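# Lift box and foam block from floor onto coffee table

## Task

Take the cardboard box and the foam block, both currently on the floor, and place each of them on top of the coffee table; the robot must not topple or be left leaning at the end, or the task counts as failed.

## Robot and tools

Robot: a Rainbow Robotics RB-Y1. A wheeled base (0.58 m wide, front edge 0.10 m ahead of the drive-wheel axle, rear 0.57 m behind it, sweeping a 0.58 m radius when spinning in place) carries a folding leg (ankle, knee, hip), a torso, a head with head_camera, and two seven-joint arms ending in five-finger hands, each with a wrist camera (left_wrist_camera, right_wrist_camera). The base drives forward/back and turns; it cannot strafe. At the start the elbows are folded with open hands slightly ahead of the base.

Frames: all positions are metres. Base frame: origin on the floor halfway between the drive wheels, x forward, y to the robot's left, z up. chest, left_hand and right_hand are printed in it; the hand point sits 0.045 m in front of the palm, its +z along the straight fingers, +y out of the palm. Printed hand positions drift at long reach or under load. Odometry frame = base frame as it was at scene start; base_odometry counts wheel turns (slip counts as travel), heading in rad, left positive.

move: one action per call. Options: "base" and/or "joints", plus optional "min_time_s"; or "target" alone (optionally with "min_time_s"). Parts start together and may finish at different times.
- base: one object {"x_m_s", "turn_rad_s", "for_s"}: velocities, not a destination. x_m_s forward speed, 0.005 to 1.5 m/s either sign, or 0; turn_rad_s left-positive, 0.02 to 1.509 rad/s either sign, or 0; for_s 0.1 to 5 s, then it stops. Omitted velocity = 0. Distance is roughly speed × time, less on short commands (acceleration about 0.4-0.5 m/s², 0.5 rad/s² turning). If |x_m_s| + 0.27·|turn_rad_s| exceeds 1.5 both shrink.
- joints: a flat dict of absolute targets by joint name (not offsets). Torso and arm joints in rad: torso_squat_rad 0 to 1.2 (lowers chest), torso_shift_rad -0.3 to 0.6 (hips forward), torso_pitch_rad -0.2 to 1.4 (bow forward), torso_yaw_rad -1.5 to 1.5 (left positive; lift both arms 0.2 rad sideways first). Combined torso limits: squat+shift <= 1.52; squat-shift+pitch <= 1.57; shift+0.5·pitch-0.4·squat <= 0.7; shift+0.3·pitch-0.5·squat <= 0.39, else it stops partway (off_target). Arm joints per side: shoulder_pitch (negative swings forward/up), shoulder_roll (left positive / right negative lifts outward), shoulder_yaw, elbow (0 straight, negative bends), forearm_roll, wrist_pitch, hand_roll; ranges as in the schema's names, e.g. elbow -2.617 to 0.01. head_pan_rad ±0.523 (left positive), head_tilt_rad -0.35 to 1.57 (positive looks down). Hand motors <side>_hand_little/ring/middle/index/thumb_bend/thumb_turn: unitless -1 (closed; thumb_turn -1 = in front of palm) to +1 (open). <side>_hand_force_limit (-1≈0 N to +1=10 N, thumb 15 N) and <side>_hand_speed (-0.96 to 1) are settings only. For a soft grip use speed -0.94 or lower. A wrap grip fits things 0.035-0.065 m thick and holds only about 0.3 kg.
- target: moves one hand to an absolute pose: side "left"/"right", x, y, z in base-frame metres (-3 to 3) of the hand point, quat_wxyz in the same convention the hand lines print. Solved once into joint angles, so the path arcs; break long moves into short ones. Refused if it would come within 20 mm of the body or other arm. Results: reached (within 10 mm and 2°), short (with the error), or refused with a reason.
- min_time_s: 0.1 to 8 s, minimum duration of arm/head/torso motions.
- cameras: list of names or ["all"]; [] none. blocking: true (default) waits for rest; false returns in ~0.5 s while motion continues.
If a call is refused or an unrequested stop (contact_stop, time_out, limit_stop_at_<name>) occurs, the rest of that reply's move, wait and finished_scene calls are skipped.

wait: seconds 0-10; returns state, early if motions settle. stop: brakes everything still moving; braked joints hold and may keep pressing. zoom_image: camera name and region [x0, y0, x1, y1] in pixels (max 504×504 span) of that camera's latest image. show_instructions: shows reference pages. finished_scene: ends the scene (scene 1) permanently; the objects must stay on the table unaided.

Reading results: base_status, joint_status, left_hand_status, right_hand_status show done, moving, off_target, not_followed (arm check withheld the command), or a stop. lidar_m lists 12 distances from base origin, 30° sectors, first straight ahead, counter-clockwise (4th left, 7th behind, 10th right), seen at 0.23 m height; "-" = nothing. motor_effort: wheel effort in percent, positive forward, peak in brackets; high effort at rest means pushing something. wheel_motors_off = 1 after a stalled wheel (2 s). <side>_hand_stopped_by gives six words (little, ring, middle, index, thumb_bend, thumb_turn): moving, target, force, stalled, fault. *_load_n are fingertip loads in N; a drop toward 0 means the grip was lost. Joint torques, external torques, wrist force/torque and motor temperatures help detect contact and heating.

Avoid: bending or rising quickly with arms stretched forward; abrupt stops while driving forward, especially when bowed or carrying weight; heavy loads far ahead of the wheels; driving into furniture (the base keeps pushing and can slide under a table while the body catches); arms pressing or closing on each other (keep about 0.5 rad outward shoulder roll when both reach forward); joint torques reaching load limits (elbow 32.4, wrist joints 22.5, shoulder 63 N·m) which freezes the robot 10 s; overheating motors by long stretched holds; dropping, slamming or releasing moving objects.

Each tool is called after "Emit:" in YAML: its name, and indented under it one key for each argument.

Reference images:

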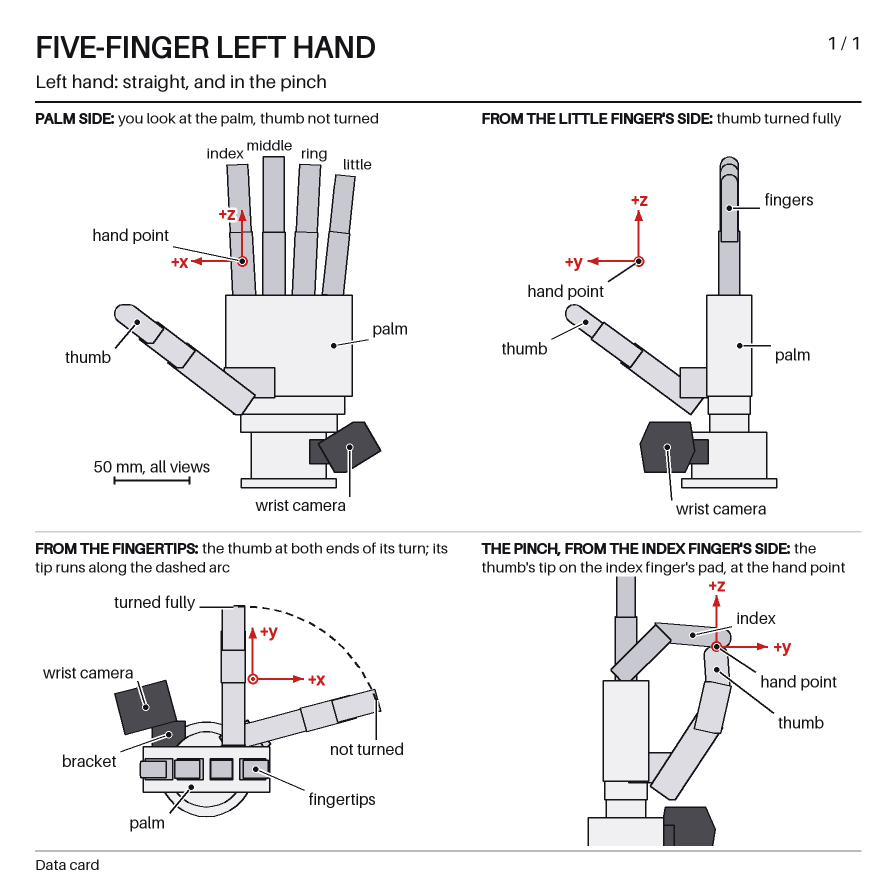

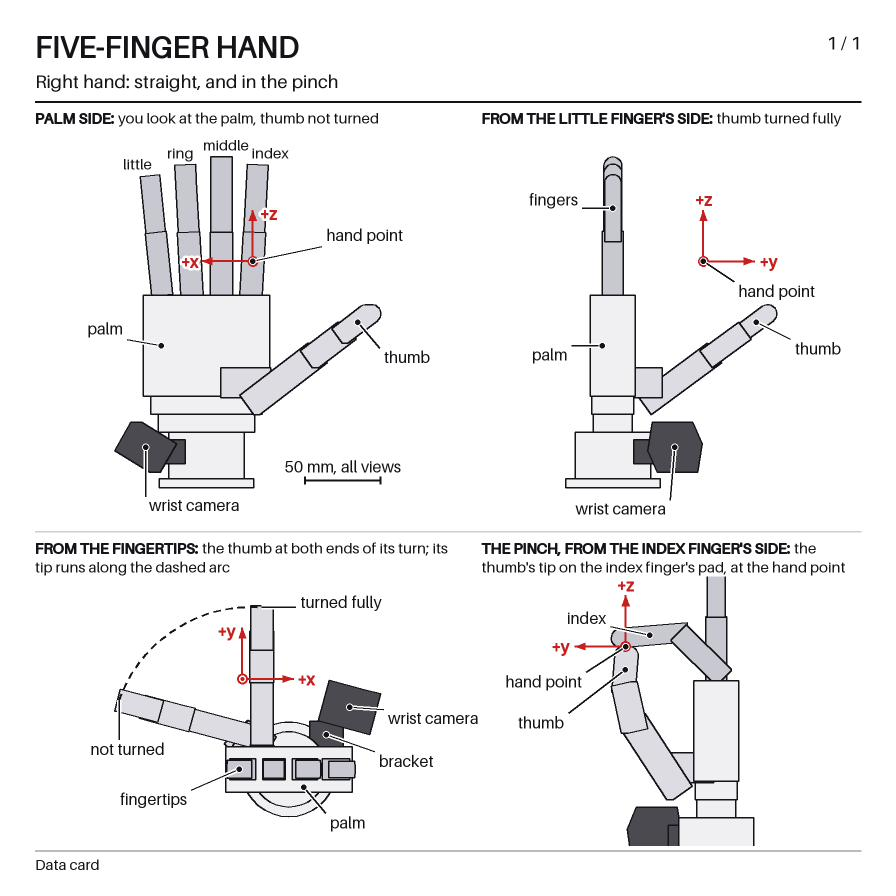

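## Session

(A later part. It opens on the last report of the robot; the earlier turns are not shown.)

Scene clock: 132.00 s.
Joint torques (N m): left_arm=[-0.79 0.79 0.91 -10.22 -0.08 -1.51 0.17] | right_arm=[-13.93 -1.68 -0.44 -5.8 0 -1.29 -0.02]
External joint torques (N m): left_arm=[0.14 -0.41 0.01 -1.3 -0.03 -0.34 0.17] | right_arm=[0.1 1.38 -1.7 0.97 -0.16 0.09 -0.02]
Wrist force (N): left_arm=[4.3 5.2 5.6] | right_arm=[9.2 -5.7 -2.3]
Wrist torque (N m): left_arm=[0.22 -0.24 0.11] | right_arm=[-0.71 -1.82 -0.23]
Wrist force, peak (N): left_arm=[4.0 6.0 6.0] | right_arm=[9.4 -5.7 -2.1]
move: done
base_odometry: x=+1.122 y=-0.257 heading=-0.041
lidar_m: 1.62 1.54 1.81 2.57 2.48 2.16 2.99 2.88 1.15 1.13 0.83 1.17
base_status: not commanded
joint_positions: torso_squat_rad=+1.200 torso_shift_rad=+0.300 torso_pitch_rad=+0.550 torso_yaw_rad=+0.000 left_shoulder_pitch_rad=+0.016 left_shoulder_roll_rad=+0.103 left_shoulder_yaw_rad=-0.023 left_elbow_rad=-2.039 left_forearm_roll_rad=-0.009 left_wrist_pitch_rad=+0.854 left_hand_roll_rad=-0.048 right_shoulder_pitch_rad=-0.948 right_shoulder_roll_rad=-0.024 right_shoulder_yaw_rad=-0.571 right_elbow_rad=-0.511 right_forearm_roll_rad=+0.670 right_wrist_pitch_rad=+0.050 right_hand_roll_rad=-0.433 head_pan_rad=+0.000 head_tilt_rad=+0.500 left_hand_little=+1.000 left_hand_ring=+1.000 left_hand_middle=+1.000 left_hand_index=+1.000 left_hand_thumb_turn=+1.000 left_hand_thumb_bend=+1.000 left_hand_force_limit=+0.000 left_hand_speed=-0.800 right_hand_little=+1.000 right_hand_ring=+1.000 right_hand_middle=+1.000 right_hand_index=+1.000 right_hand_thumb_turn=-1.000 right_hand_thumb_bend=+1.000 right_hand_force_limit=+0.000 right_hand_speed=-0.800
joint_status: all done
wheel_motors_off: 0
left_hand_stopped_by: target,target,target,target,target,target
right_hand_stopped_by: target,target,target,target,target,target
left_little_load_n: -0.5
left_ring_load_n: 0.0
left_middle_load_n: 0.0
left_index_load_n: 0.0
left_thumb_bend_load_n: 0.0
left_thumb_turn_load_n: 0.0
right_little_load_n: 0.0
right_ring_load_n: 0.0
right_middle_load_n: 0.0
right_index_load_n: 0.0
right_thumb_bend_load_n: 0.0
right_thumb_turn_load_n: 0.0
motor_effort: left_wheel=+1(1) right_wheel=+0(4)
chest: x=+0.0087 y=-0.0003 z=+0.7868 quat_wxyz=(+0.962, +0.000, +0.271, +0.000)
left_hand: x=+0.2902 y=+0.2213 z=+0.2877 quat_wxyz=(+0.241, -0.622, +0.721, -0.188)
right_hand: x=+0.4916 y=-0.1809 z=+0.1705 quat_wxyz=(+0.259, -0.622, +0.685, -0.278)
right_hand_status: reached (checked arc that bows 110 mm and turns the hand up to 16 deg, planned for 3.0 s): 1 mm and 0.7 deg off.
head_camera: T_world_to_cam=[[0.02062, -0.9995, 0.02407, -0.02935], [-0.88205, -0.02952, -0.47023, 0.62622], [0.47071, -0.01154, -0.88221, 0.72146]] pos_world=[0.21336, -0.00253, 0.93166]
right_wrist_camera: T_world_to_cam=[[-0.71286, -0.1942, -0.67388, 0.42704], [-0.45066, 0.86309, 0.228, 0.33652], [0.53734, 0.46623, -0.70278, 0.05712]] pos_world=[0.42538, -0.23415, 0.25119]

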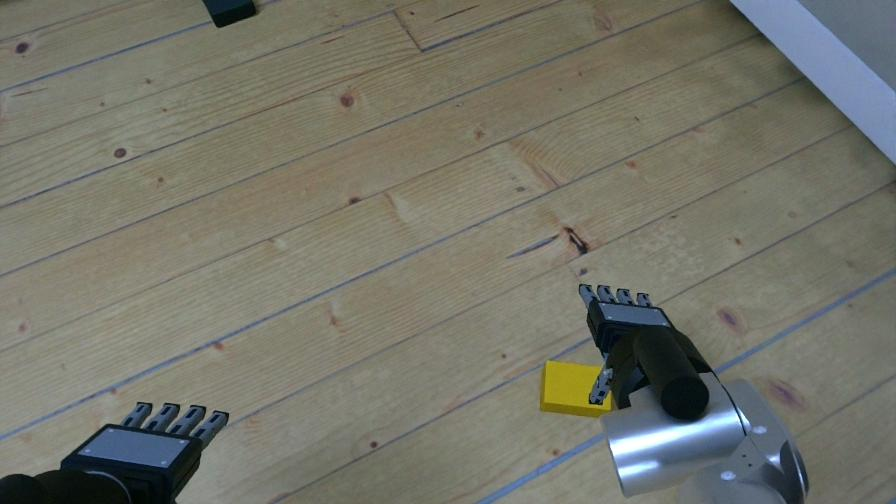

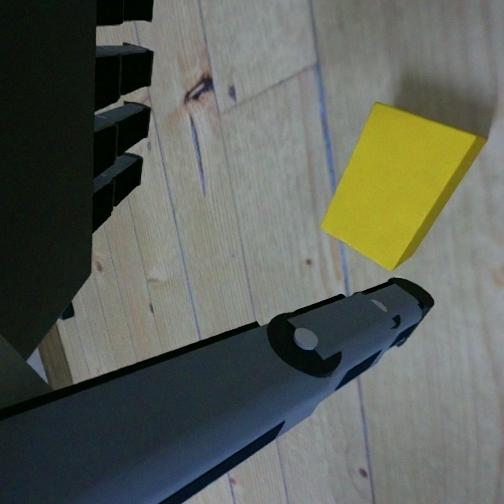

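Emit:
move:
  target: {"side": "right", "x": 0.496, "y": -0.176, "z": 0.085, "quat_wxyz": [0.25674, -0.61983, 0.68513, -0.28378]}
  min_time_s: 2
  cameras: ["head_camera", "right_wrist_camera"]

Emit:
zoom_image:
  camera: "head_camera"
  region: [500, 260, 700, 460]

Scene clock: 140.63 s.
Joint torques (N m): left_arm=[-0.82 1.13 0.76 -10.51 -0.11 -1.49 0.28] | right_arm=[-14.13 -1.15 -0.27 -3.02 -0.22 -1.51 0.3]
External joint torques (N m): left_arm=[0.11 -0.06 -0.13 -1.58 -0.06 -0.33 0.28] | right_arm=[-0.66 1.81 -1.6 1.08 -0.36 0 0.29]
Wrist force (N): left_arm=[3.7 5.3 5.5] | right_arm=[9.4 -5.7 -2.2]
Wrist torque (N m): left_arm=[0.25 -0.16 0.09] | right_arm=[-0.70 -1.86 -0.05]
Wrist force, peak (N): left_arm=[4.0 6.0 6.1] | right_arm=[9.6 -5.8 -2.2]
move: short
base_odometry: x=+1.122 y=-0.257 heading=-0.041
lidar_m: 1.61 1.55 1.82 2.56 2.49 2.16 2.99 2.88 1.13 1.13 0.83 1.16
base_status: not commanded
joint_positions: torso_squat_rad=+1.200 torso_shift_rad=+0.300 torso_pitch_rad=+0.550 torso_yaw_rad=+0.000 left_shoulder_pitch_rad=+0.016 left_shoulder_roll_rad=+0.103 left_shoulder_yaw_rad=-0.023 left_elbow_rad=-2.039 left_forearm_roll_rad=-0.009 left_wrist_pitch_rad=+0.854 left_hand_roll_rad=-0.048 right_shoulder_pitch_rad=-1.024 right_shoulder_roll_rad=-0.024 right_shoulder_yaw_rad=-1.016 right_elbow_rad=-0.267 right_forearm_roll_rad=+0.566 right_wrist_pitch_rad=-0.167 right_hand_roll_rad=+0.081 head_pan_rad=+0.000 head_tilt_rad=+0.500 left_hand_little=+1.000 left_hand_ring=+1.000 left_hand_middle=+1.000 left_hand_index=+1.000 left_hand_thumb_turn=+1.000 left_hand_thumb_bend=+1.000 left_hand_force_limit=+0.000 left_hand_speed=-0.800 right_hand_little=+1.000 right_hand_ring=+1.000 right_hand_middle=+1.000 right_hand_index=+1.000 right_hand_thumb_turn=-1.000 right_hand_thumb_bend=+1.000 right_hand_force_limit=+0.000 right_hand_speed=-0.800
joint_status: all done
wheel_motors_off: 0
left_hand_stopped_by: target,target,target,target,target,target
right_hand_stopped_by: target,target,target,target,target,target
left_little_load_n: 0.0
left_ring_load_n: 0.0
left_middle_load_n: 0.0
left_index_load_n: 0.0
left_thumb_bend_load_n: 0.0
left_thumb_turn_load_n: 0.0
right_little_load_n: 0.0
right_ring_load_n: 0.0
right_middle_load_n: 0.0
right_index_load_n: 0.0
right_thumb_bend_load_n: 0.0
right_thumb_turn_load_n: 0.0
motor_effort: left_wheel=+1(1) right_wheel=-2(5)
chest: x=+0.0087 y=-0.0003 z=+0.7868 quat_wxyz=(+0.962, +0.000, +0.271, +0.000)
left_hand: x=+0.2902 y=+0.2213 z=+0.2877 quat_wxyz=(+0.241, -0.622, +0.721, -0.188)
right_hand: x=+0.4606 y=-0.1798 z=+0.1460 quat_wxyz=(+0.252, -0.622, +0.686, -0.280)
right_hand_status: short (checked arc that bows 11 mm and turns the hand up to 2 deg, as near as the solve gets, planned for 2.0 s): 71 mm and 0.7 deg off.
head_camera: T_world_to_cam=[[0.02062, -0.9995, 0.02407, -0.02935], [-0.88205, -0.02952, -0.47023, 0.62622], [0.47071, -0.01154, -0.88221, 0.72146]] pos_world=[0.21336, -0.00253, 0.93166]
right_wrist_camera: T_world_to_cam=[[-0.71903, -0.19518, -0.66701, 0.39036], [-0.44269, 0.86848, 0.22309, 0.32515], [0.53574, 0.45569, -0.71086, 0.05606]] pos_world=[0.39459, -0.23174, 0.22769]

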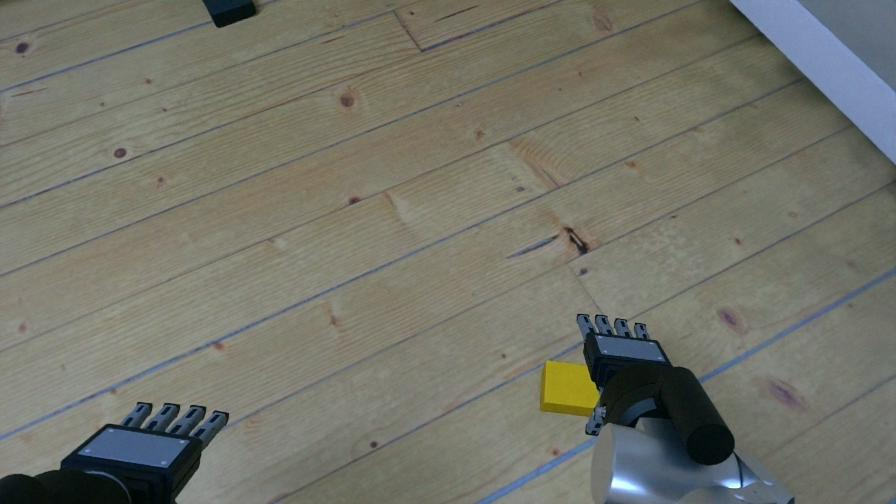

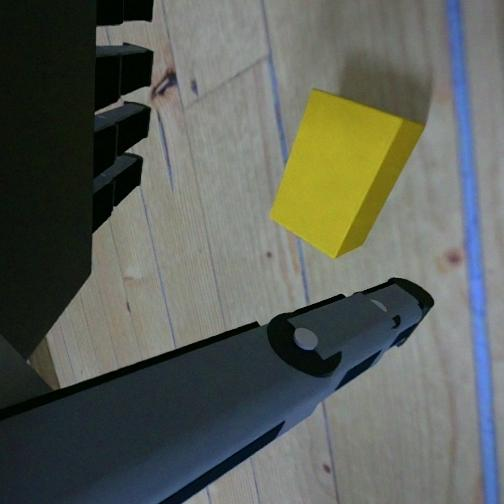

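Scaled by 2.520 from the camera's image (finer frame: 1280x720).

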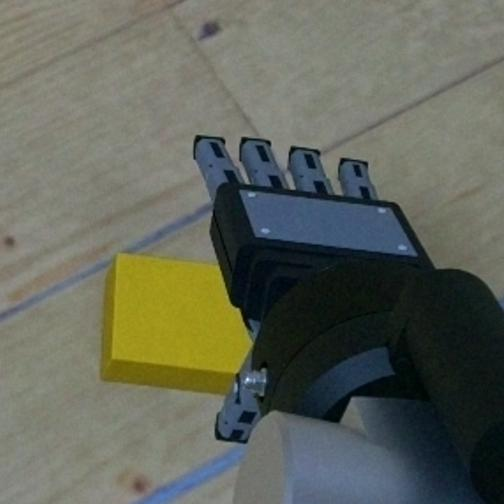

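Emit:
move:
  target: {"side": "right", "x": 0.42, "y": -0.19, "z": 0.22, "quat_wxyz": [0.25674, -0.61983, 0.68513, -0.28378]}
  min_time_s: 2
  cameras: []

Emit:
move:
  base: {"x_m_s": 0.1, "for_s": 1.93}
  cameras: []

Emit:
move:
  joints: {"torso_squat_rad": 1.2, "torso_shift_rad": 0.315, "torso_pitch_rad": 0.68, "head_tilt_rad": 0.6}
  min_time_s: 2
  cameras: ["all"]

Scene clock: 179.27 s.
Joint torques (N m): left_arm=[-0.56 1.01 0.62 -10.54 0.12 -1.67 0.24] | right_arm=[-7.14 -2.95 -0.27 -10.28 0.34 -0.88 0.01]
External joint torques (N m): left_arm=[0.36 -0.18 -0.27 -1.61 0.18 -0.51 0.24] | right_arm=[-0.04 -0.9 0.76 -1.25 -0.22 0.36 0]
Wrist force (N): left_arm=[3.9 5.5 5.4] | right_arm=[9.5 -5.7 -2.3]
Wrist torque (N m): left_arm=[0.31 -0.18 0.10] | right_arm=[-0.72 -1.87 -0.21]
Wrist force, peak (N): left_arm=[4.2 6.0 6.1] | right_arm=[9.6 -5.9 -2.3]
move: done
base_odometry: x=+1.122 y=-0.257 heading=-0.041
lidar_m: 1.63 1.55 1.81 2.56 2.48 2.15 2.99 2.89 1.14 1.13 0.83 1.17
base_status: not commanded
joint_positions: torso_squat_rad=+1.200 torso_shift_rad=+0.300 torso_pitch_rad=+0.550 torso_yaw_rad=+0.000 left_shoulder_pitch_rad=+0.016 left_shoulder_roll_rad=+0.103 left_shoulder_yaw_rad=-0.023 left_elbow_rad=-2.039 left_forearm_roll_rad=-0.009 left_wrist_pitch_rad=+0.854 left_hand_roll_rad=-0.048 right_shoulder_pitch_rad=-0.406 right_shoulder_roll_rad=-0.141 right_shoulder_yaw_rad=+0.070 right_elbow_rad=-1.373 right_forearm_roll_rad=+0.378 right_wrist_pitch_rad=+0.482 right_hand_roll_rad=-0.624 head_pan_rad=+0.000 head_tilt_rad=+0.500 left_hand_little=+1.000 left_hand_ring=+1.000 left_hand_middle=+1.000 left_hand_index=+1.000 left_hand_thumb_turn=+1.000 left_hand_thumb_bend=+1.000 left_hand_force_limit=+0.000 left_hand_speed=-0.800 right_hand_little=+1.000 right_hand_ring=+1.000 right_hand_middle=+1.000 right_hand_index=+1.000 right_hand_thumb_turn=-1.000 right_hand_thumb_bend=+1.000 right_hand_force_limit=+0.000 right_hand_speed=-0.800
joint_status: all done
wheel_motors_off: 0
left_hand_stopped_by: target,target,target,target,target,target
right_hand_stopped_by: target,target,target,target,target,target
left_little_load_n: 0.0
left_ring_load_n: 0.0
left_middle_load_n: 0.0
left_index_load_n: 0.0
left_thumb_bend_load_n: 0.5
left_thumb_turn_load_n: 0.0
right_little_load_n: 0.0
right_ring_load_n: 0.0
right_middle_load_n: 0.0
right_index_load_n: 0.0
right_thumb_bend_load_n: 0.0
right_thumb_turn_load_n: 0.0
motor_effort: left_wheel=+1(1) right_wheel=+1(3)
chest: x=+0.0087 y=-0.0003 z=+0.7868 quat_wxyz=(+0.962, +0.000, +0.271, +0.000)
left_hand: x=+0.2902 y=+0.2213 z=+0.2876 quat_wxyz=(+0.241, -0.622, +0.721, -0.188)
right_hand: x=+0.4195 y=-0.1899 z=+0.2199 quat_wxyz=(+0.256, -0.619, +0.685, -0.286)
right_hand_status: reached (checked arc that bows 121 mm and turns the hand up to 11 deg, planned for 2.0 s): 1 mm and 0.2 deg off.

Scene clock: 181.90 s.
Joint torques (N m): left_arm=[-0.22 0.99 0.63 -10.37 0.05 -1.57 0.09] | right_arm=[-6.86 -3.25 -0.4 -9.63 0.16 -0.92 0.02]
External joint torques (N m): left_arm=[0.7 -0.21 -0.26 -1.44 0.1 -0.4 0.09] | right_arm=[0.23 -1.2 0.63 -0.6 -0.41 0.33 0.01]
Wrist force (N): left_arm=[4.2 6.0 6.0] | right_arm=[9.6 -5.6 -2.1]
Wrist torque (N m): left_arm=[0.36 -0.22 0.06] | right_arm=[-0.72 -1.89 -0.22]
Wrist force, peak (N): left_arm=[4.2 6.0 6.0] | right_arm=[9.6 -6.0 -2.2]
move: done
base_odometry: x=+1.315 y=-0.265 heading=-0.041
lidar_m: 1.48 1.37 1.73 2.62 2.57 2.32 3.16 3.06 1.20 0.77 0.77 1.07
base_status: done (sent for 1.93 of 1.93 s)
joint_positions: torso_squat_rad=+1.200 torso_shift_rad=+0.300 torso_pitch_rad=+0.550 torso_yaw_rad=+0.000 left_shoulder_pitch_rad=+0.015 left_shoulder_roll_rad=+0.103 left_shoulder_yaw_rad=-0.023 left_elbow_rad=-2.039 left_forearm_roll_rad=-0.009 left_wrist_pitch_rad=+0.854 left_hand_roll_rad=-0.048 right_shoulder_pitch_rad=-0.406 right_shoulder_roll_rad=-0.141 right_shoulder_yaw_rad=+0.070 right_elbow_rad=-1.373 right_forearm_roll_rad=+0.378 right_wrist_pitch_rad=+0.482 right_hand_roll_rad=-0.624 head_pan_rad=+0.000 head_tilt_rad=+0.500 left_hand_little=+1.000 left_hand_ring=+1.000 left_hand_middle=+1.000 left_hand_index=+1.000 left_hand_thumb_turn=+1.000 left_hand_thumb_bend=+1.000 left_hand_force_limit=+0.000 left_hand_speed=-0.800 right_hand_little=+1.000 right_hand_ring=+1.000 right_hand_middle=+1.000 right_hand_index=+1.000 right_hand_thumb_turn=-1.000 right_hand_thumb_bend=+1.000 right_hand_force_limit=+0.000 right_hand_speed=-0.800
joint_status: not commanded
wheel_motors_off: 0
left_hand_stopped_by: target,target,target,target,target,target
right_hand_stopped_by: target,target,target,target,target,target
left_little_load_n: 0.0
left_ring_load_n: 0.0
left_middle_load_n: 0.0
left_index_load_n: 0.0
left_thumb_bend_load_n: 0.0
left_thumb_turn_load_n: -0.5
right_little_load_n: 0.0
right_ring_load_n: -0.5
right_middle_load_n: 0.0
right_index_load_n: 0.0
right_thumb_bend_load_n: 0.0
right_thumb_turn_load_n: 0.0
motor_effort: left_wheel=+0(17) right_wheel=+0(22)
chest: x=+0.0088 y=-0.0003 z=+0.7868 quat_wxyz=(+0.962, +0.000, +0.272, +0.000)
left_hand: x=+0.2903 y=+0.2212 z=+0.2876 quat_wxyz=(+0.241, -0.622, +0.721, -0.188)
right_hand: x=+0.4196 y=-0.1898 z=+0.2199 quat_wxyz=(+0.256, -0.619, +0.685, -0.286)

Scene clock: 184.20 s.
Joint torques (N m): left_arm=[1.31 1.67 0.93 -10.29 0.15 -1.4 0.11] | right_arm=[-3.81 -2.73 -0.51 -8.67 0.08 -0.84 0.14]
External joint torques (N m): left_arm=[-0.05 0.58 0.13 -1.88 0.19 -0.45 0.11] | right_arm=[0.16 -1.15 0.28 -0.44 -0.44 0.21 0.13]
Wrist force (N): left_arm=[3.3 4.8 6.6] | right_arm=[9.4 -6.3 -1.7]
Wrist torque (N m): left_arm=[0.19 -0.06 0.05] | right_arm=[-0.81 -1.87 -0.24]
Wrist force, peak (N): left_arm=[4.0 5.8 6.0] | right_arm=[9.6 -6.3 -1.8]
move: done
base_odometry: x=+1.315 y=-0.265 heading=-0.041
lidar_m: 1.47 1.37 1.72 2.63 2.57 2.33 3.16 3.06 1.19 0.77 0.75 1.09
base_status: not commanded
joint_positions: torso_squat_rad=+1.200 torso_shift_rad=+0.315 torso_pitch_rad=+0.680 torso_yaw_rad=+0.000 left_shoulder_pitch_rad=+0.015 left_shoulder_roll_rad=+0.103 left_shoulder_yaw_rad=-0.023 left_elbow_rad=-2.039 left_forearm_roll_rad=-0.009 left_wrist_pitch_rad=+0.854 left_hand_roll_rad=-0.048 right_shoulder_pitch_rad=-0.406 right_shoulder_roll_rad=-0.141 right_shoulder_yaw_rad=+0.070 right_elbow_rad=-1.373 right_forearm_roll_rad=+0.378 right_wrist_pitch_rad=+0.482 right_hand_roll_rad=-0.624 head_pan_rad=+0.000 head_tilt_rad=+0.600 left_hand_little=+1.000 left_hand_ring=+1.000 left_hand_middle=+1.000 left_hand_index=+1.000 left_hand_thumb_turn=+1.000 left_hand_thumb_bend=+1.000 left_hand_force_limit=+0.000 left_hand_speed=-0.800 right_hand_little=+1.000 right_hand_ring=+1.000 right_hand_middle=+1.000 right_hand_index=+1.000 right_hand_thumb_turn=-1.000 right_hand_thumb_bend=+1.000 right_hand_force_limit=+0.000 right_hand_speed=-0.800
joint_status: all done
wheel_motors_off: 0
left_hand_stopped_by: target,target,target,target,target,target
right_hand_stopped_by: target,target,target,target,target,target
left_little_load_n: 0.0
left_ring_load_n: 0.0
left_middle_load_n: -0.5
left_index_load_n: 0.0
left_thumb_bend_load_n: -0.5
left_thumb_turn_load_n: 0.0
right_little_load_n: -0.5
right_ring_load_n: 0.0
right_middle_load_n: 0.0
right_index_load_n: -0.5
right_thumb_bend_load_n: 0.0
right_thumb_turn_load_n: 0.5
motor_effort: left_wheel=-1(1) right_wheel=-2(3)
chest: x=+0.0451 y=-0.0003 z=+0.7625 quat_wxyz=(+0.943, +0.000, +0.333, +0.000)
left_hand: x=+0.2597 y=+0.2212 z=+0.2311 quat_wxyz=(+0.194, -0.633, +0.735, -0.147)
right_hand: x=+0.3791 y=-0.1899 z=+0.1472 quat_wxyz=(+0.211, -0.636, +0.700, -0.245)
pictures: head_camera, left_wrist_camera, right_wrist_camera
head_camera: T_world_to_cam=[[0.02559, -0.9995, 0.01864, -0.02553], [-0.96598, -0.02952, -0.25693, 0.47885], [0.25735, -0.01143, -0.96625, 0.77442]] pos_world=[0.26391, -0.00253, 0.87179]
left_wrist_camera: T_world_to_cam=[[0.81271, -0.35721, 0.46033, -0.24013], [-0.50662, -0.82347, 0.25542, 0.25758], [0.28783, -0.44079, -0.85021, 0.33413]] pos_world=[0.22947, 0.27361, 0.32883]
right_wrist_camera: T_world_to_cam=[[-0.79156, -0.19481, -0.5792, 0.34523], [-0.41218, 0.86996, 0.27069, 0.27922], [0.45115, 0.453, -0.76893, 0.14521]] pos_world=[0.32285, -0.24144, 0.23603]

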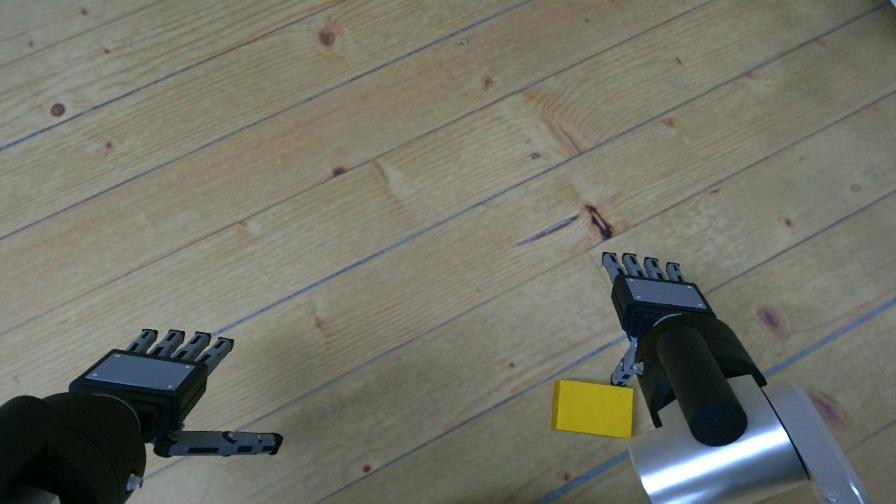

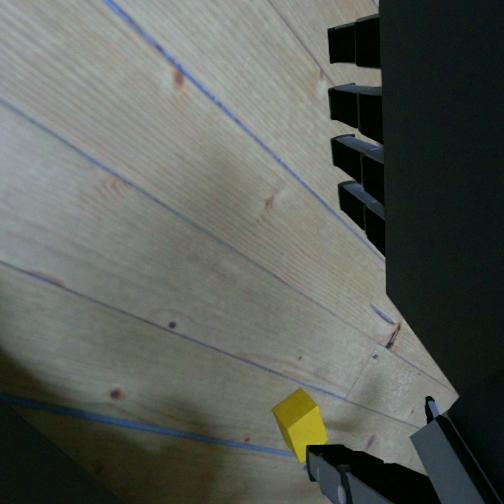

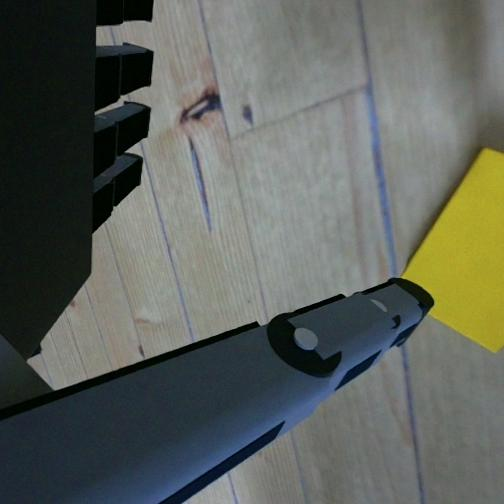

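Emit:
zoom_image:
  camera: "head_camera"
  region: [530, 360, 660, 460]

Scaled by 3.877 from the camera's image (finer frame: 1280x720).

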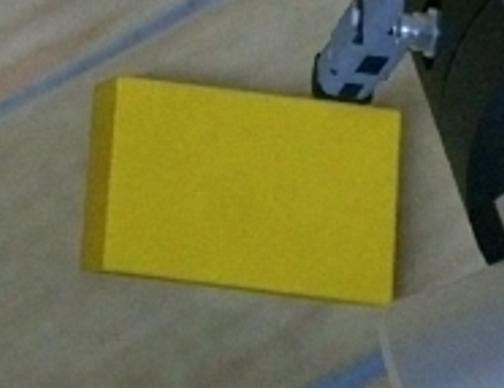

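Emit:
move:
  target: {"side": "right", "x": 0.31, "y": -0.178, "z": 0.15, "quat_wxyz": [0.19157, -0.64682, 0.70781, -0.20963]}
  min_time_s: 2
  cameras: []

Emit:
move:
  base: {"x_m_s": 0.1, "for_s": 0.35}
  joints: {"right_hand_index": 0.5, "right_hand_middle": 0.5}
  cameras: []

Emit:
move:
  target: {"side": "right", "x": 0.267, "y": -0.176, "z": 0.12, "quat_wxyz": [0.19157, -0.64682, 0.70781, -0.20963]}
  min_time_s: 2
  cameras: ["all"]

Scene clock: 204.43 s.
Joint torques (N m): left_arm=[1.89 1.02 0.82 -9.82 -0.04 -1.19 0.2] | right_arm=[-0.03 0.76 0.57 -9.25 -0.08 -0.45 0.44]
External joint torques (N m): left_arm=[0.54 -0.08 0.03 -1.42 0 -0.23 0.2] | right_arm=[0.82 1.7 1.12 -1.16 -0.57 0.55 0.44]
Wrist force (N): left_arm=[3.6 5.1 6.1] | right_arm=[9.1 -6.5 -1.6]
Wrist torque (N m): left_arm=[0.26 -0.12 0.06] | right_arm=[-0.79 -1.82 -0.10]
Wrist force, peak (N): left_arm=[4.1 5.1 6.5] | right_arm=[9.5 -6.7 -1.6]
move: done
base_odometry: x=+1.315 y=-0.265 heading=-0.041
lidar_m: 1.48 1.38 1.74 2.63 2.57 2.33 3.16 3.06 1.19 0.76 0.76 1.09
base_status: not commanded
joint_positions: torso_squat_rad=+1.200 torso_shift_rad=+0.315 torso_pitch_rad=+0.680 torso_yaw_rad=+0.000 left_shoulder_pitch_rad=+0.015 left_shoulder_roll_rad=+0.103 left_shoulder_yaw_rad=-0.023 left_elbow_rad=-2.039 left_forearm_roll_rad=-0.009 left_wrist_pitch_rad=+0.854 left_hand_roll_rad=-0.048 right_shoulder_pitch_rad=-0.233 right_shoulder_roll_rad=-0.136 right_shoulder_yaw_rad=+0.134 right_elbow_rad=-1.540 right_forearm_roll_rad=+0.322 right_wrist_pitch_rad=+0.548 right_hand_roll_rad=-0.573 head_pan_rad=+0.000 head_tilt_rad=+0.600 left_hand_little=+1.000 left_hand_ring=+1.000 left_hand_middle=+1.000 left_hand_index=+1.000 left_hand_thumb_turn=+1.000 left_hand_thumb_bend=+1.000 left_hand_force_limit=+0.000 left_hand_speed=-0.800 right_hand_little=+1.000 right_hand_ring=+1.000 right_hand_middle=+1.000 right_hand_index=+1.000 right_hand_thumb_turn=-1.000 right_hand_thumb_bend=+1.000 right_hand_force_limit=+0.000 right_hand_speed=-0.800
joint_status: all done
wheel_motors_off: 0
left_hand_stopped_by: target,target,target,target,target,target
right_hand_stopped_by: target,target,target,target,target,target
left_little_load_n: 0.0
left_ring_load_n: 0.0
left_middle_load_n: 0.0
left_index_load_n: 0.0
left_thumb_bend_load_n: 0.0
left_thumb_turn_load_n: 0.0
right_little_load_n: 0.0
right_ring_load_n: 0.0
right_middle_load_n: 0.0
right_index_load_n: 0.0
right_thumb_bend_load_n: 0.0
right_thumb_turn_load_n: 0.0
motor_effort: left_wheel=-1(1) right_wheel=+1(4)
chest: x=+0.0452 y=-0.0003 z=+0.7625 quat_wxyz=(+0.943, +0.000, +0.333, +0.000)
left_hand: x=+0.2597 y=+0.2212 z=+0.2311 quat_wxyz=(+0.194, -0.633, +0.735, -0.147)
right_hand: x=+0.3101 y=-0.1783 z=+0.1499 quat_wxyz=(+0.191, -0.647, +0.708, -0.210)
right_hand_status: reached (checked arc that bows 3 mm and turns the hand up to 5 deg, planned for 2.0 s): 0 mm and 0.0 deg off.

Scene clock: 205.83 s.
Joint torques (N m): left_arm=[2.44 0.92 0.92 -9.7 -0.08 -1.28 -0.02] | right_arm=[-0.8 0.67 0.65 -8.65 0 -0.55 0.48]
External joint torques (N m): left_arm=[1.08 -0.18 0.13 -1.29 -0.04 -0.32 -0.01] | right_arm=[0.04 1.61 1.2 -0.56 -0.49 0.44 0.47]
Wrist force (N): left_arm=[3.7 4.9 6.0] | right_arm=[9.4 -6.6 -1.5]
Wrist torque (N m): left_arm=[0.24 -0.14 0.08] | right_arm=[-0.81 -1.86 -0.10]
Wrist force, peak (N): left_arm=[3.9 5.1 6.5] | right_arm=[9.4 -6.8 -1.4]
move: done
base_odometry: x=+1.351 y=-0.267 heading=-0.042
lidar_m: 1.46 1.33 1.71 2.58 2.59 2.36 3.19 3.09 1.21 0.75 0.90 1.07
base_status: done (sent for 0.37 of 0.37 s)
joint_positions: torso_squat_rad=+1.200 torso_shift_rad=+0.315 torso_pitch_rad=+0.680 torso_yaw_rad=+0.000 left_shoulder_pitch_rad=+0.015 left_shoulder_roll_rad=+0.103 left_shoulder_yaw_rad=-0.023 left_elbow_rad=-2.039 left_forearm_roll_rad=-0.009 left_wrist_pitch_rad=+0.854 left_hand_roll_rad=-0.048 right_shoulder_pitch_rad=-0.233 right_shoulder_roll_rad=-0.136 right_shoulder_yaw_rad=+0.134 right_elbow_rad=-1.540 right_forearm_roll_rad=+0.322 right_wrist_pitch_rad=+0.548 right_hand_roll_rad=-0.573 head_pan_rad=+0.000 head_tilt_rad=+0.600 left_hand_little=+1.000 left_hand_ring=+1.000 left_hand_middle=+1.000 left_hand_index=+1.000 left_hand_thumb_turn=+1.000 left_hand_thumb_bend=+1.000 left_hand_force_limit=+0.000 left_hand_speed=-0.800 right_hand_little=+1.000 right_hand_ring=+1.000 right_hand_middle=+0.500 right_hand_index=+0.500 right_hand_thumb_turn=-1.000 right_hand_thumb_bend=+1.000 right_hand_force_limit=+0.000 right_hand_speed=-0.800
joint_status: all done
wheel_motors_off: 0
left_hand_stopped_by: target,target,target,target,target,target
right_hand_stopped_by: target,target,target,target,target,target
left_little_load_n: 0.0
left_ring_load_n: 0.0
left_middle_load_n: 0.0
left_index_load_n: -0.5
left_thumb_bend_load_n: 0.0
left_thumb_turn_load_n: 0.0
right_little_load_n: 0.0
right_ring_load_n: 0.0
right_middle_load_n: 0.0
right_index_load_n: 0.0
right_thumb_bend_load_n: 0.0
right_thumb_turn_load_n: 0.0
motor_effort: left_wheel=-1(18) right_wheel=-2(24)
chest: x=+0.0452 y=-0.0003 z=+0.7625 quat_wxyz=(+0.943, +0.000, +0.334, +0.000)
left_hand: x=+0.2597 y=+0.2212 z=+0.2310 quat_wxyz=(+0.194, -0.633, +0.735, -0.147)
right_hand: x=+0.3100 y=-0.1783 z=+0.1498 quat_wxyz=(+0.191, -0.647, +0.708, -0.210)

Scene clock: 208.17 s.
Joint torques (N m): left_arm=[1.41 0.88 1.04 -9.74 0.06 -1.28 0.08] | right_arm=[1.86 1.76 -1.68 -6.15 0.4 -1 -0.16]
External joint torques (N m): left_arm=[0.05 -0.22 0.25 -1.34 0.1 -0.33 0.08] | right_arm=[0.92 1.92 -1.62 0.95 0.02 -0.05 -0.16]
Wrist force (N): left_arm=[3.9 4.6 6.2] | right_arm=[9.3 -6.7 -1.4]
Wrist torque (N m): left_arm=[0.16 -0.17 0.10] | right_arm=[-0.85 -1.85 -0.26]
Wrist force, peak (N): left_arm=[4.1 4.9 6.6] | right_arm=[9.5 -6.8 -1.5]
move: done
base_odometry: x=+1.351 y=-0.267 heading=-0.042
lidar_m: 1.47 1.33 1.72 2.59 2.58 2.35 3.20 3.08 1.21 0.75 0.90 1.07
base_status: not commanded
joint_positions: torso_squat_rad=+1.200 torso_shift_rad=+0.315 torso_pitch_rad=+0.680 torso_yaw_rad=+0.000 left_shoulder_pitch_rad=+0.015 left_shoulder_roll_rad=+0.103 left_shoulder_yaw_rad=-0.023 left_elbow_rad=-2.039 left_forearm_roll_rad=-0.009 left_wrist_pitch_rad=+0.854 left_hand_roll_rad=-0.048 right_shoulder_pitch_rad=-0.176 right_shoulder_roll_rad=-0.066 right_shoulder_yaw_rad=+0.097 right_elbow_rad=-1.410 right_forearm_roll_rad=+0.455 right_wrist_pitch_rad=+0.368 right_hand_roll_rad=-0.630 head_pan_rad=+0.000 head_tilt_rad=+0.600 left_hand_little=+1.000 left_hand_ring=+1.000 left_hand_middle=+1.000 left_hand_index=+1.000 left_hand_thumb_turn=+1.000 left_hand_thumb_bend=+1.000 left_hand_force_limit=+0.000 left_hand_speed=-0.800 right_hand_little=+1.000 right_hand_ring=+1.000 right_hand_middle=+0.500 right_hand_index=+0.500 right_hand_thumb_turn=-1.000 right_hand_thumb_bend=+1.000 right_hand_force_limit=+0.000 right_hand_speed=-0.800
joint_status: all done
wheel_motors_off: 0
left_hand_stopped_by: target,target,target,target,target,target
right_hand_stopped_by: target,target,target,target,target,target
left_little_load_n: 0.0
left_ring_load_n: 0.0
left_middle_load_n: 0.0
left_index_load_n: 0.0
left_thumb_bend_load_n: 0.0
left_thumb_turn_load_n: 0.0
right_little_load_n: 0.0
right_ring_load_n: 0.0
right_middle_load_n: 0.0
right_index_load_n: 0.0
right_thumb_bend_load_n: 0.0
right_thumb_turn_load_n: 0.0
motor_effort: left_wheel=-1(1) right_wheel=-1(4)
chest: x=+0.0452 y=-0.0003 z=+0.7625 quat_wxyz=(+0.943, +0.000, +0.334, +0.000)
left_hand: x=+0.2597 y=+0.2212 z=+0.2310 quat_wxyz=(+0.194, -0.633, +0.735, -0.147)
right_hand: x=+0.2672 y=-0.1760 z=+0.1201 quat_wxyz=(+0.192, -0.647, +0.708, -0.210)
right_hand_status: reached (checked arc that bows 2 mm and turns the hand up to 1 deg, planned for 2.0 s): 0 mm and 0.0 deg off.
pictures: head_camera, left_wrist_camera, right_wrist_camera
head_camera: T_world_to_cam=[[0.02559, -0.9995, 0.01864, -0.02553], [-0.96606, -0.02952, -0.25663, 0.47877], [0.25705, -0.01143, -0.96633, 0.77443]] pos_world=[0.2641, -0.00253, 0.87169]
left_wrist_camera: T_world_to_cam=[[0.81279, -0.35726, 0.46014, -0.24003], [-0.5066, -0.82345, 0.2555, 0.25756], [0.28763, -0.44078, -0.85028, 0.33412]] pos_world=[0.22947, 0.27361, 0.32873]
right_wrist_camera: T_world_to_cam=[[-0.8339, -0.19083, -0.51788, 0.24828], [-0.39755, 0.85855, 0.32379, 0.21604], [0.38284, 0.47589, -0.79181, 0.19366]] pos_world=[0.21879, -0.23026, 0.21197]

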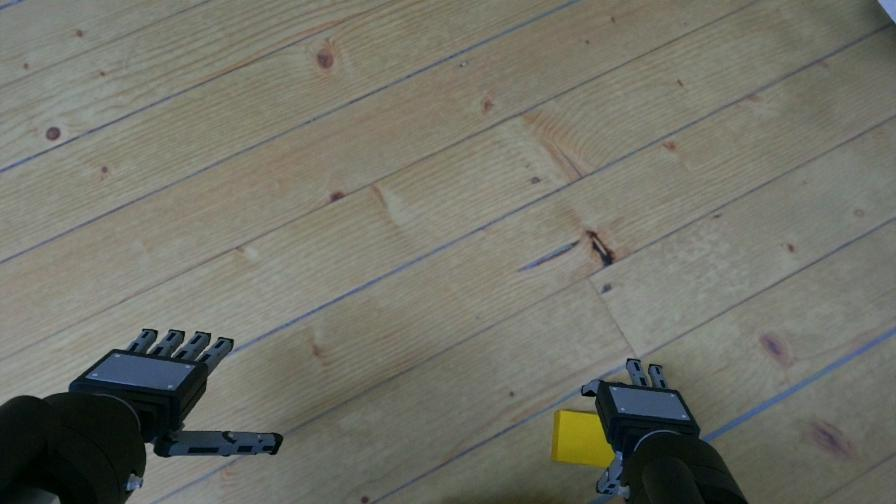

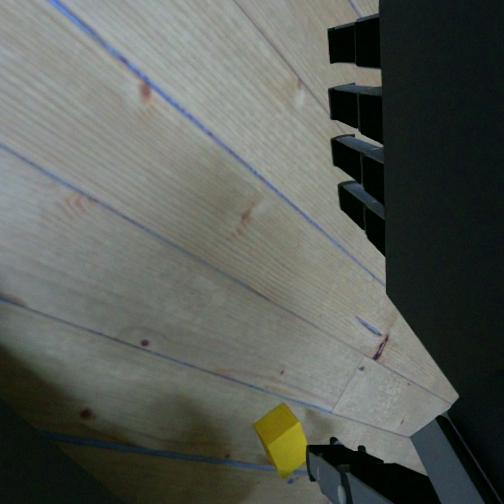

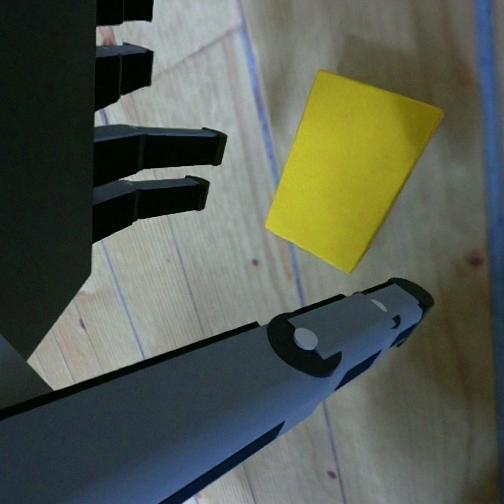

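Emit:
move:
  target: {"side": "right", "x": 0.27, "y": -0.175, "z": 0.07, "quat_wxyz": [0.19157, -0.64682, 0.70781, -0.20963]}
  min_time_s: 2
  cameras: ["all"]

Scene clock: 217.77 s.
Joint torques (N m): left_arm=[2.49 1.21 0.43 -9.85 0.03 -1.56 0.25] | right_arm=[-1.5 1.85 -1.53 -4.63 0.16 -0.93 -0.14]
External joint torques (N m): left_arm=[1.14 0.12 -0.36 -1.45 0.07 -0.61 0.25] | right_arm=[-0.71 1.47 -1.72 1 -0.04 -0.09 -0.14]
Wrist force (N): left_arm=[3.4 5.0 6.5] | right_arm=[9.2 -6.8 -1.5]
Wrist torque (N m): left_arm=[0.21 -0.09 0.08] | right_arm=[-0.84 -1.83 -0.27]
Wrist force, peak (N): left_arm=[3.7 5.1 6.7] | right_arm=[9.4 -7.0 -1.6]
move: done
base_odometry: x=+1.351 y=-0.267 heading=-0.042
lidar_m: 1.45 1.34 1.72 2.57 2.58 2.35 3.19 3.08 1.22 0.75 0.89 1.07
base_status: not commanded
joint_positions: torso_squat_rad=+1.200 torso_shift_rad=+0.315 torso_pitch_rad=+0.680 torso_yaw_rad=+0.000 left_shoulder_pitch_rad=+0.015 left_shoulder_roll_rad=+0.103 left_shoulder_yaw_rad=-0.023 left_elbow_rad=-2.039 left_forearm_roll_rad=-0.009 left_wrist_pitch_rad=+0.854 left_hand_roll_rad=-0.048 right_shoulder_pitch_rad=-0.364 right_shoulder_roll_rad=+0.000 right_shoulder_yaw_rad=-0.071 right_elbow_rad=-1.017 right_forearm_roll_rad=+0.693 right_wrist_pitch_rad=+0.146 right_hand_roll_rad=-0.778 head_pan_rad=+0.000 head_tilt_rad=+0.600 left_hand_little=+1.000 left_hand_ring=+1.000 left_hand_middle=+1.000 left_hand_index=+1.000 left_hand_thumb_turn=+1.000 left_hand_thumb_bend=+1.000 left_hand_force_limit=+0.000 left_hand_speed=-0.800 right_hand_little=+1.000 right_hand_ring=+1.000 right_hand_middle=+0.500 right_hand_index=+0.500 right_hand_thumb_turn=-1.000 right_hand_thumb_bend=+1.000 right_hand_force_limit=+0.000 right_hand_speed=-0.800
joint_status: all done
wheel_motors_off: 0
left_hand_stopped_by: target,target,target,target,target,target
right_hand_stopped_by: target,target,target,target,target,target
left_little_load_n: 0.0
left_ring_load_n: 0.0
left_middle_load_n: 0.0
left_index_load_n: 0.0
left_thumb_bend_load_n: 0.0
left_thumb_turn_load_n: 0.0
right_little_load_n: 0.0
right_ring_load_n: 0.0
right_middle_load_n: 0.0
right_index_load_n: 0.0
right_thumb_bend_load_n: 0.0
right_thumb_turn_load_n: 0.0
motor_effort: left_wheel=-1(2) right_wheel=+0(4)
chest: x=+0.0452 y=-0.0003 z=+0.7625 quat_wxyz=(+0.943, +0.000, +0.334, +0.000)
left_hand: x=+0.2597 y=+0.2212 z=+0.2310 quat_wxyz=(+0.194, -0.633, +0.735, -0.147)
right_hand: x=+0.2700 y=-0.1751 z=+0.0702 quat_wxyz=(+0.192, -0.649, +0.708, -0.204)
right_hand_status: reached (checked arc that bows 20 mm and turns the hand up to 2 deg, planned for 2.0 s): 0 mm and 0.6 deg off.
pictures: head_camera, left_wrist_camera, right_wrist_camera
head_camera: T_world_to_cam=[[0.02559, -0.9995, 0.01864, -0.02553], [-0.96606, -0.02952, -0.25663, 0.47877], [0.25705, -0.01143, -0.96633, 0.77443]] pos_world=[0.2641, -0.00253, 0.87169]
left_wrist_camera: T_world_to_cam=[[0.81279, -0.35726, 0.46014, -0.24003], [-0.5066, -0.82345, 0.2555, 0.25756], [0.28763, -0.44078, -0.85028, 0.33412]] pos_world=[0.22947, 0.27361, 0.32873]
right_wrist_camera: T_world_to_cam=[[-0.83665, -0.19066, -0.51348, 0.22542], [-0.39891, 0.85451, 0.33269, 0.23163], [0.37535, 0.48318, -0.79098, 0.15587]] pos_world=[0.22249, -0.23026, 0.16198]

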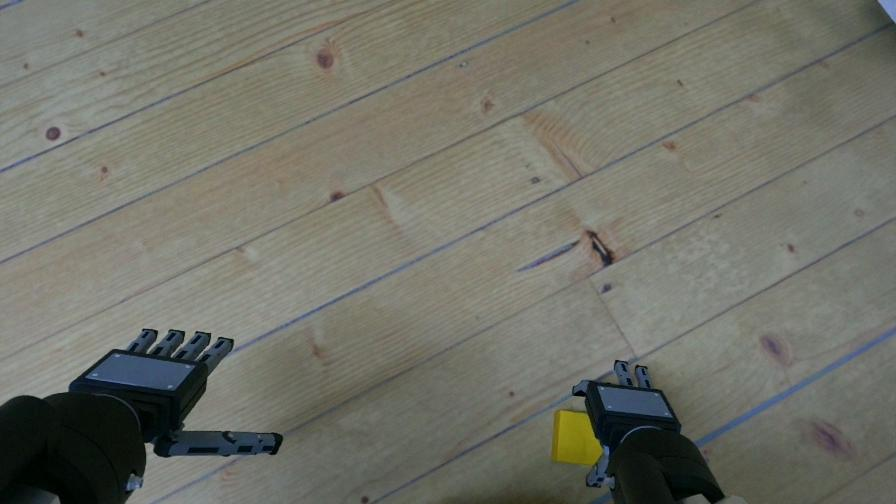

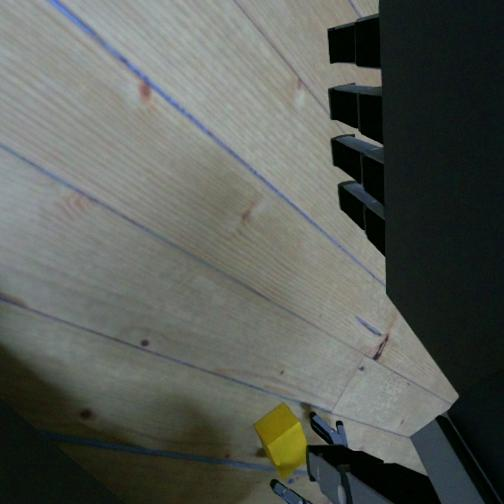

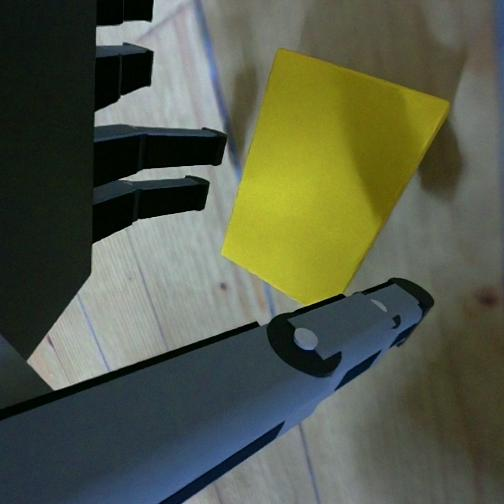

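Emit:
move:
  target: {"side": "right", "x": 0.27, "y": -0.175, "z": 0.034, "quat_wxyz": [0.19157, -0.64682, 0.70781, -0.20963]}
  min_time_s: 2
  cameras: ["all"]

Emit:
zoom_image:
  camera: "left_wrist_camera"
  region: [220, 380, 380, 504]

Scene clock: 232.17 s.
Joint torques (N m): left_arm=[1.75 1.25 0.38 -9.93 0.44 -1.3 0.34] | right_arm=[11.41 -0.13 -0.02 14.84 0.68 10.45 0.44]
External joint torques (N m): left_arm=[0.46 0.17 -0.41 -1.51 0.48 -0.34 0.34] | right_arm=[13.66 -0.26 -0.23 18.48 0.59 11.57 0.43]
External joint torques when the fault began: right_arm=[26.35 0.28 -4.22 33.78 0.4 18.44 1.58]
Wrist force (N): left_arm=[3.7 5.1 6.0] | right_arm=[5.7 -55.1 -96.4]
Wrist torque (N m): left_arm=[0.26 -0.13 0.04] | right_arm=[3.32 -0.02 -1.30]
Wrist force, peak (N): left_arm=[4.1 5.0 6.6] | right_arm=[2.3 -79.8 -121.4]
move: torque_fault
TORQUE FAULT: right_elbow_rad reached its load limit. The robot stopped for 10 seconds, dropped its targets (a gripper whose motion had ended keeps its target) and accepts commands again. The stop added 9.6 s to the call.
base_odometry: x=+1.351 y=-0.267 heading=-0.042
lidar_m: 1.46 1.33 1.71 2.58 2.58 2.35 3.18 3.09 1.22 0.75 0.89 1.07
base_status: not commanded
joint_positions: torso_squat_rad=+1.200 torso_shift_rad=+0.314 torso_pitch_rad=+0.677 torso_yaw_rad=+0.000 left_shoulder_pitch_rad=+0.015 left_shoulder_roll_rad=+0.103 left_shoulder_yaw_rad=-0.023 left_elbow_rad=-2.039 left_forearm_roll_rad=-0.009 left_wrist_pitch_rad=+0.854 left_hand_roll_rad=-0.048 right_shoulder_pitch_rad=-0.561 right_shoulder_roll_rad=+0.000 right_shoulder_yaw_rad=-0.242 right_elbow_rad=-0.598 right_forearm_roll_rad=+0.137 right_wrist_pitch_rad=-0.104 right_hand_roll_rad=-0.092 head_pan_rad=+0.000 head_tilt_rad=+0.600 left_hand_little=+1.000 left_hand_ring=+1.000 left_hand_middle=+1.000 left_hand_index=+1.000 left_hand_thumb_turn=+1.000 left_hand_thumb_bend=+1.000 left_hand_force_limit=+0.000 left_hand_speed=-0.800 right_hand_little=+1.000 right_hand_ring=+1.000 right_hand_middle=+0.497 right_hand_index=+0.500 right_hand_thumb_turn=-1.000 right_hand_thumb_bend=+1.000 right_hand_force_limit=+0.000 right_hand_speed=-0.800
joint_status: right_shoulder_pitch_rad torque_fault (moved -0.197 of -0.269); right_shoulder_yaw_rad torque_fault (moved -0.171 of -0.247); right_elbow_rad torque_fault (moved +0.419 of +0.551); right_forearm_roll_rad torque_fault (moved -0.556 of -0.752); right_wrist_pitch_rad torque_fault (moved -0.250 of -0.353); right_hand_roll_rad torque_fault (moved +0.686 of +0.886); the others done
wheel_motors_off: 0
left_hand_stopped_by: target,target,target,target,target,target
right_hand_stopped_by: target,target,target,target,target,target
left_little_load_n: 0.0
left_ring_load_n: 0.0
left_middle_load_n: 0.0
left_index_load_n: 0.0
left_thumb_bend_load_n: 0.0
left_thumb_turn_load_n: 0.0
right_little_load_n: 0.0
right_ring_load_n: -0.5
right_middle_load_n: -24.0
right_index_load_n: 0.0
right_thumb_bend_load_n: 0.0
right_thumb_turn_load_n: 0.0
on_its_own: right_shoulder_pitch_rad is held at -0.557, not at your -0.633, since a torque_fault; right_shoulder_yaw_rad is held at -0.242, not at your -0.318, since a torque_fault; right_elbow_rad is held at -0.593, not at your -0.467, since a torque_fault; right_forearm_roll_rad is held at +0.137, not at your -0.059, since a torque_fault; right_wrist_pitch_rad is held at -0.101, not at your -0.207, since a torque_fault; right_hand_roll_rad is held at -0.092, not at your +0.108, since a torque_fault
motor_effort: left_wheel=-1(2) right_wheel=-2(4)
chest: x=+0.0442 y=+0.0000 z=+0.7631 quat_wxyz=(+0.943, +0.000, +0.332, +0.000)
left_hand: x=+0.2603 y=+0.2210 z=+0.2320 quat_wxyz=(+0.195, -0.633, +0.735, -0.149)
right_hand: x=+0.2584 y=-0.1678 z=+0.0372 quat_wxyz=(+0.199, -0.671, +0.690, -0.184)
right_hand_status: short (checked arc that bows 28 mm and turns the hand up to 5 deg, planned for 2.0 s): torque_fault, 14 mm and 4.6 deg off.
pictures: head_camera, left_wrist_camera, right_wrist_camera
head_camera: T_world_to_cam=[[0.02556, -0.99948, 0.01976, -0.02609], [-0.96525, -0.02981, -0.25962, 0.48016], [0.26007, -0.01244, -0.96551, 0.77454]] pos_world=[0.26271, -0.00213, 0.873]
left_wrist_camera: T_world_to_cam=[[0.81137, -0.3568, 0.46302, -0.2415], [-0.50736, -0.82324, 0.25469, 0.25771], [0.2903, -0.44156, -0.84897, 0.33387]] pos_world=[0.22978, 0.27341, 0.32963]
right_wrist_camera: T_world_to_cam=[[-0.8329, -0.23331, -0.50185, 0.19158], [-0.44632, 0.81934, 0.35983, 0.23703], [0.32724, 0.52368, -0.78656, 0.14969]] pos_world=[0.21637, -0.2279, 0.12859]

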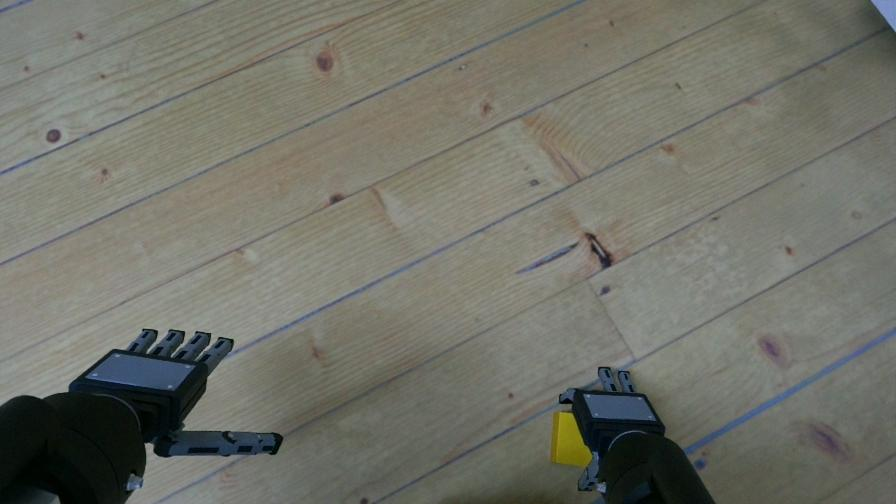

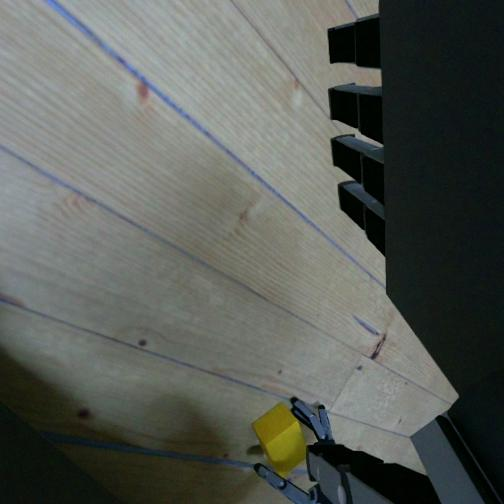

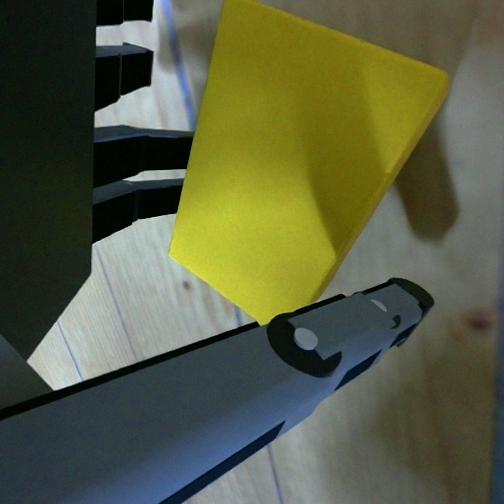

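Scaled by 3.150 from the camera's image (finer frame: 720x720).

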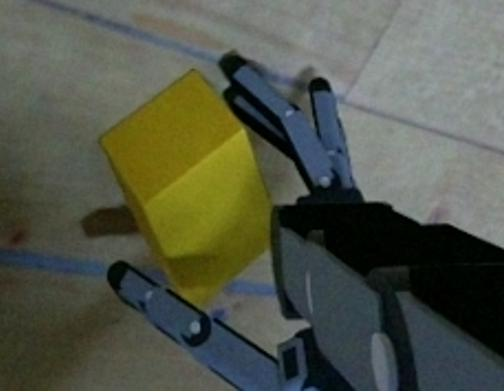

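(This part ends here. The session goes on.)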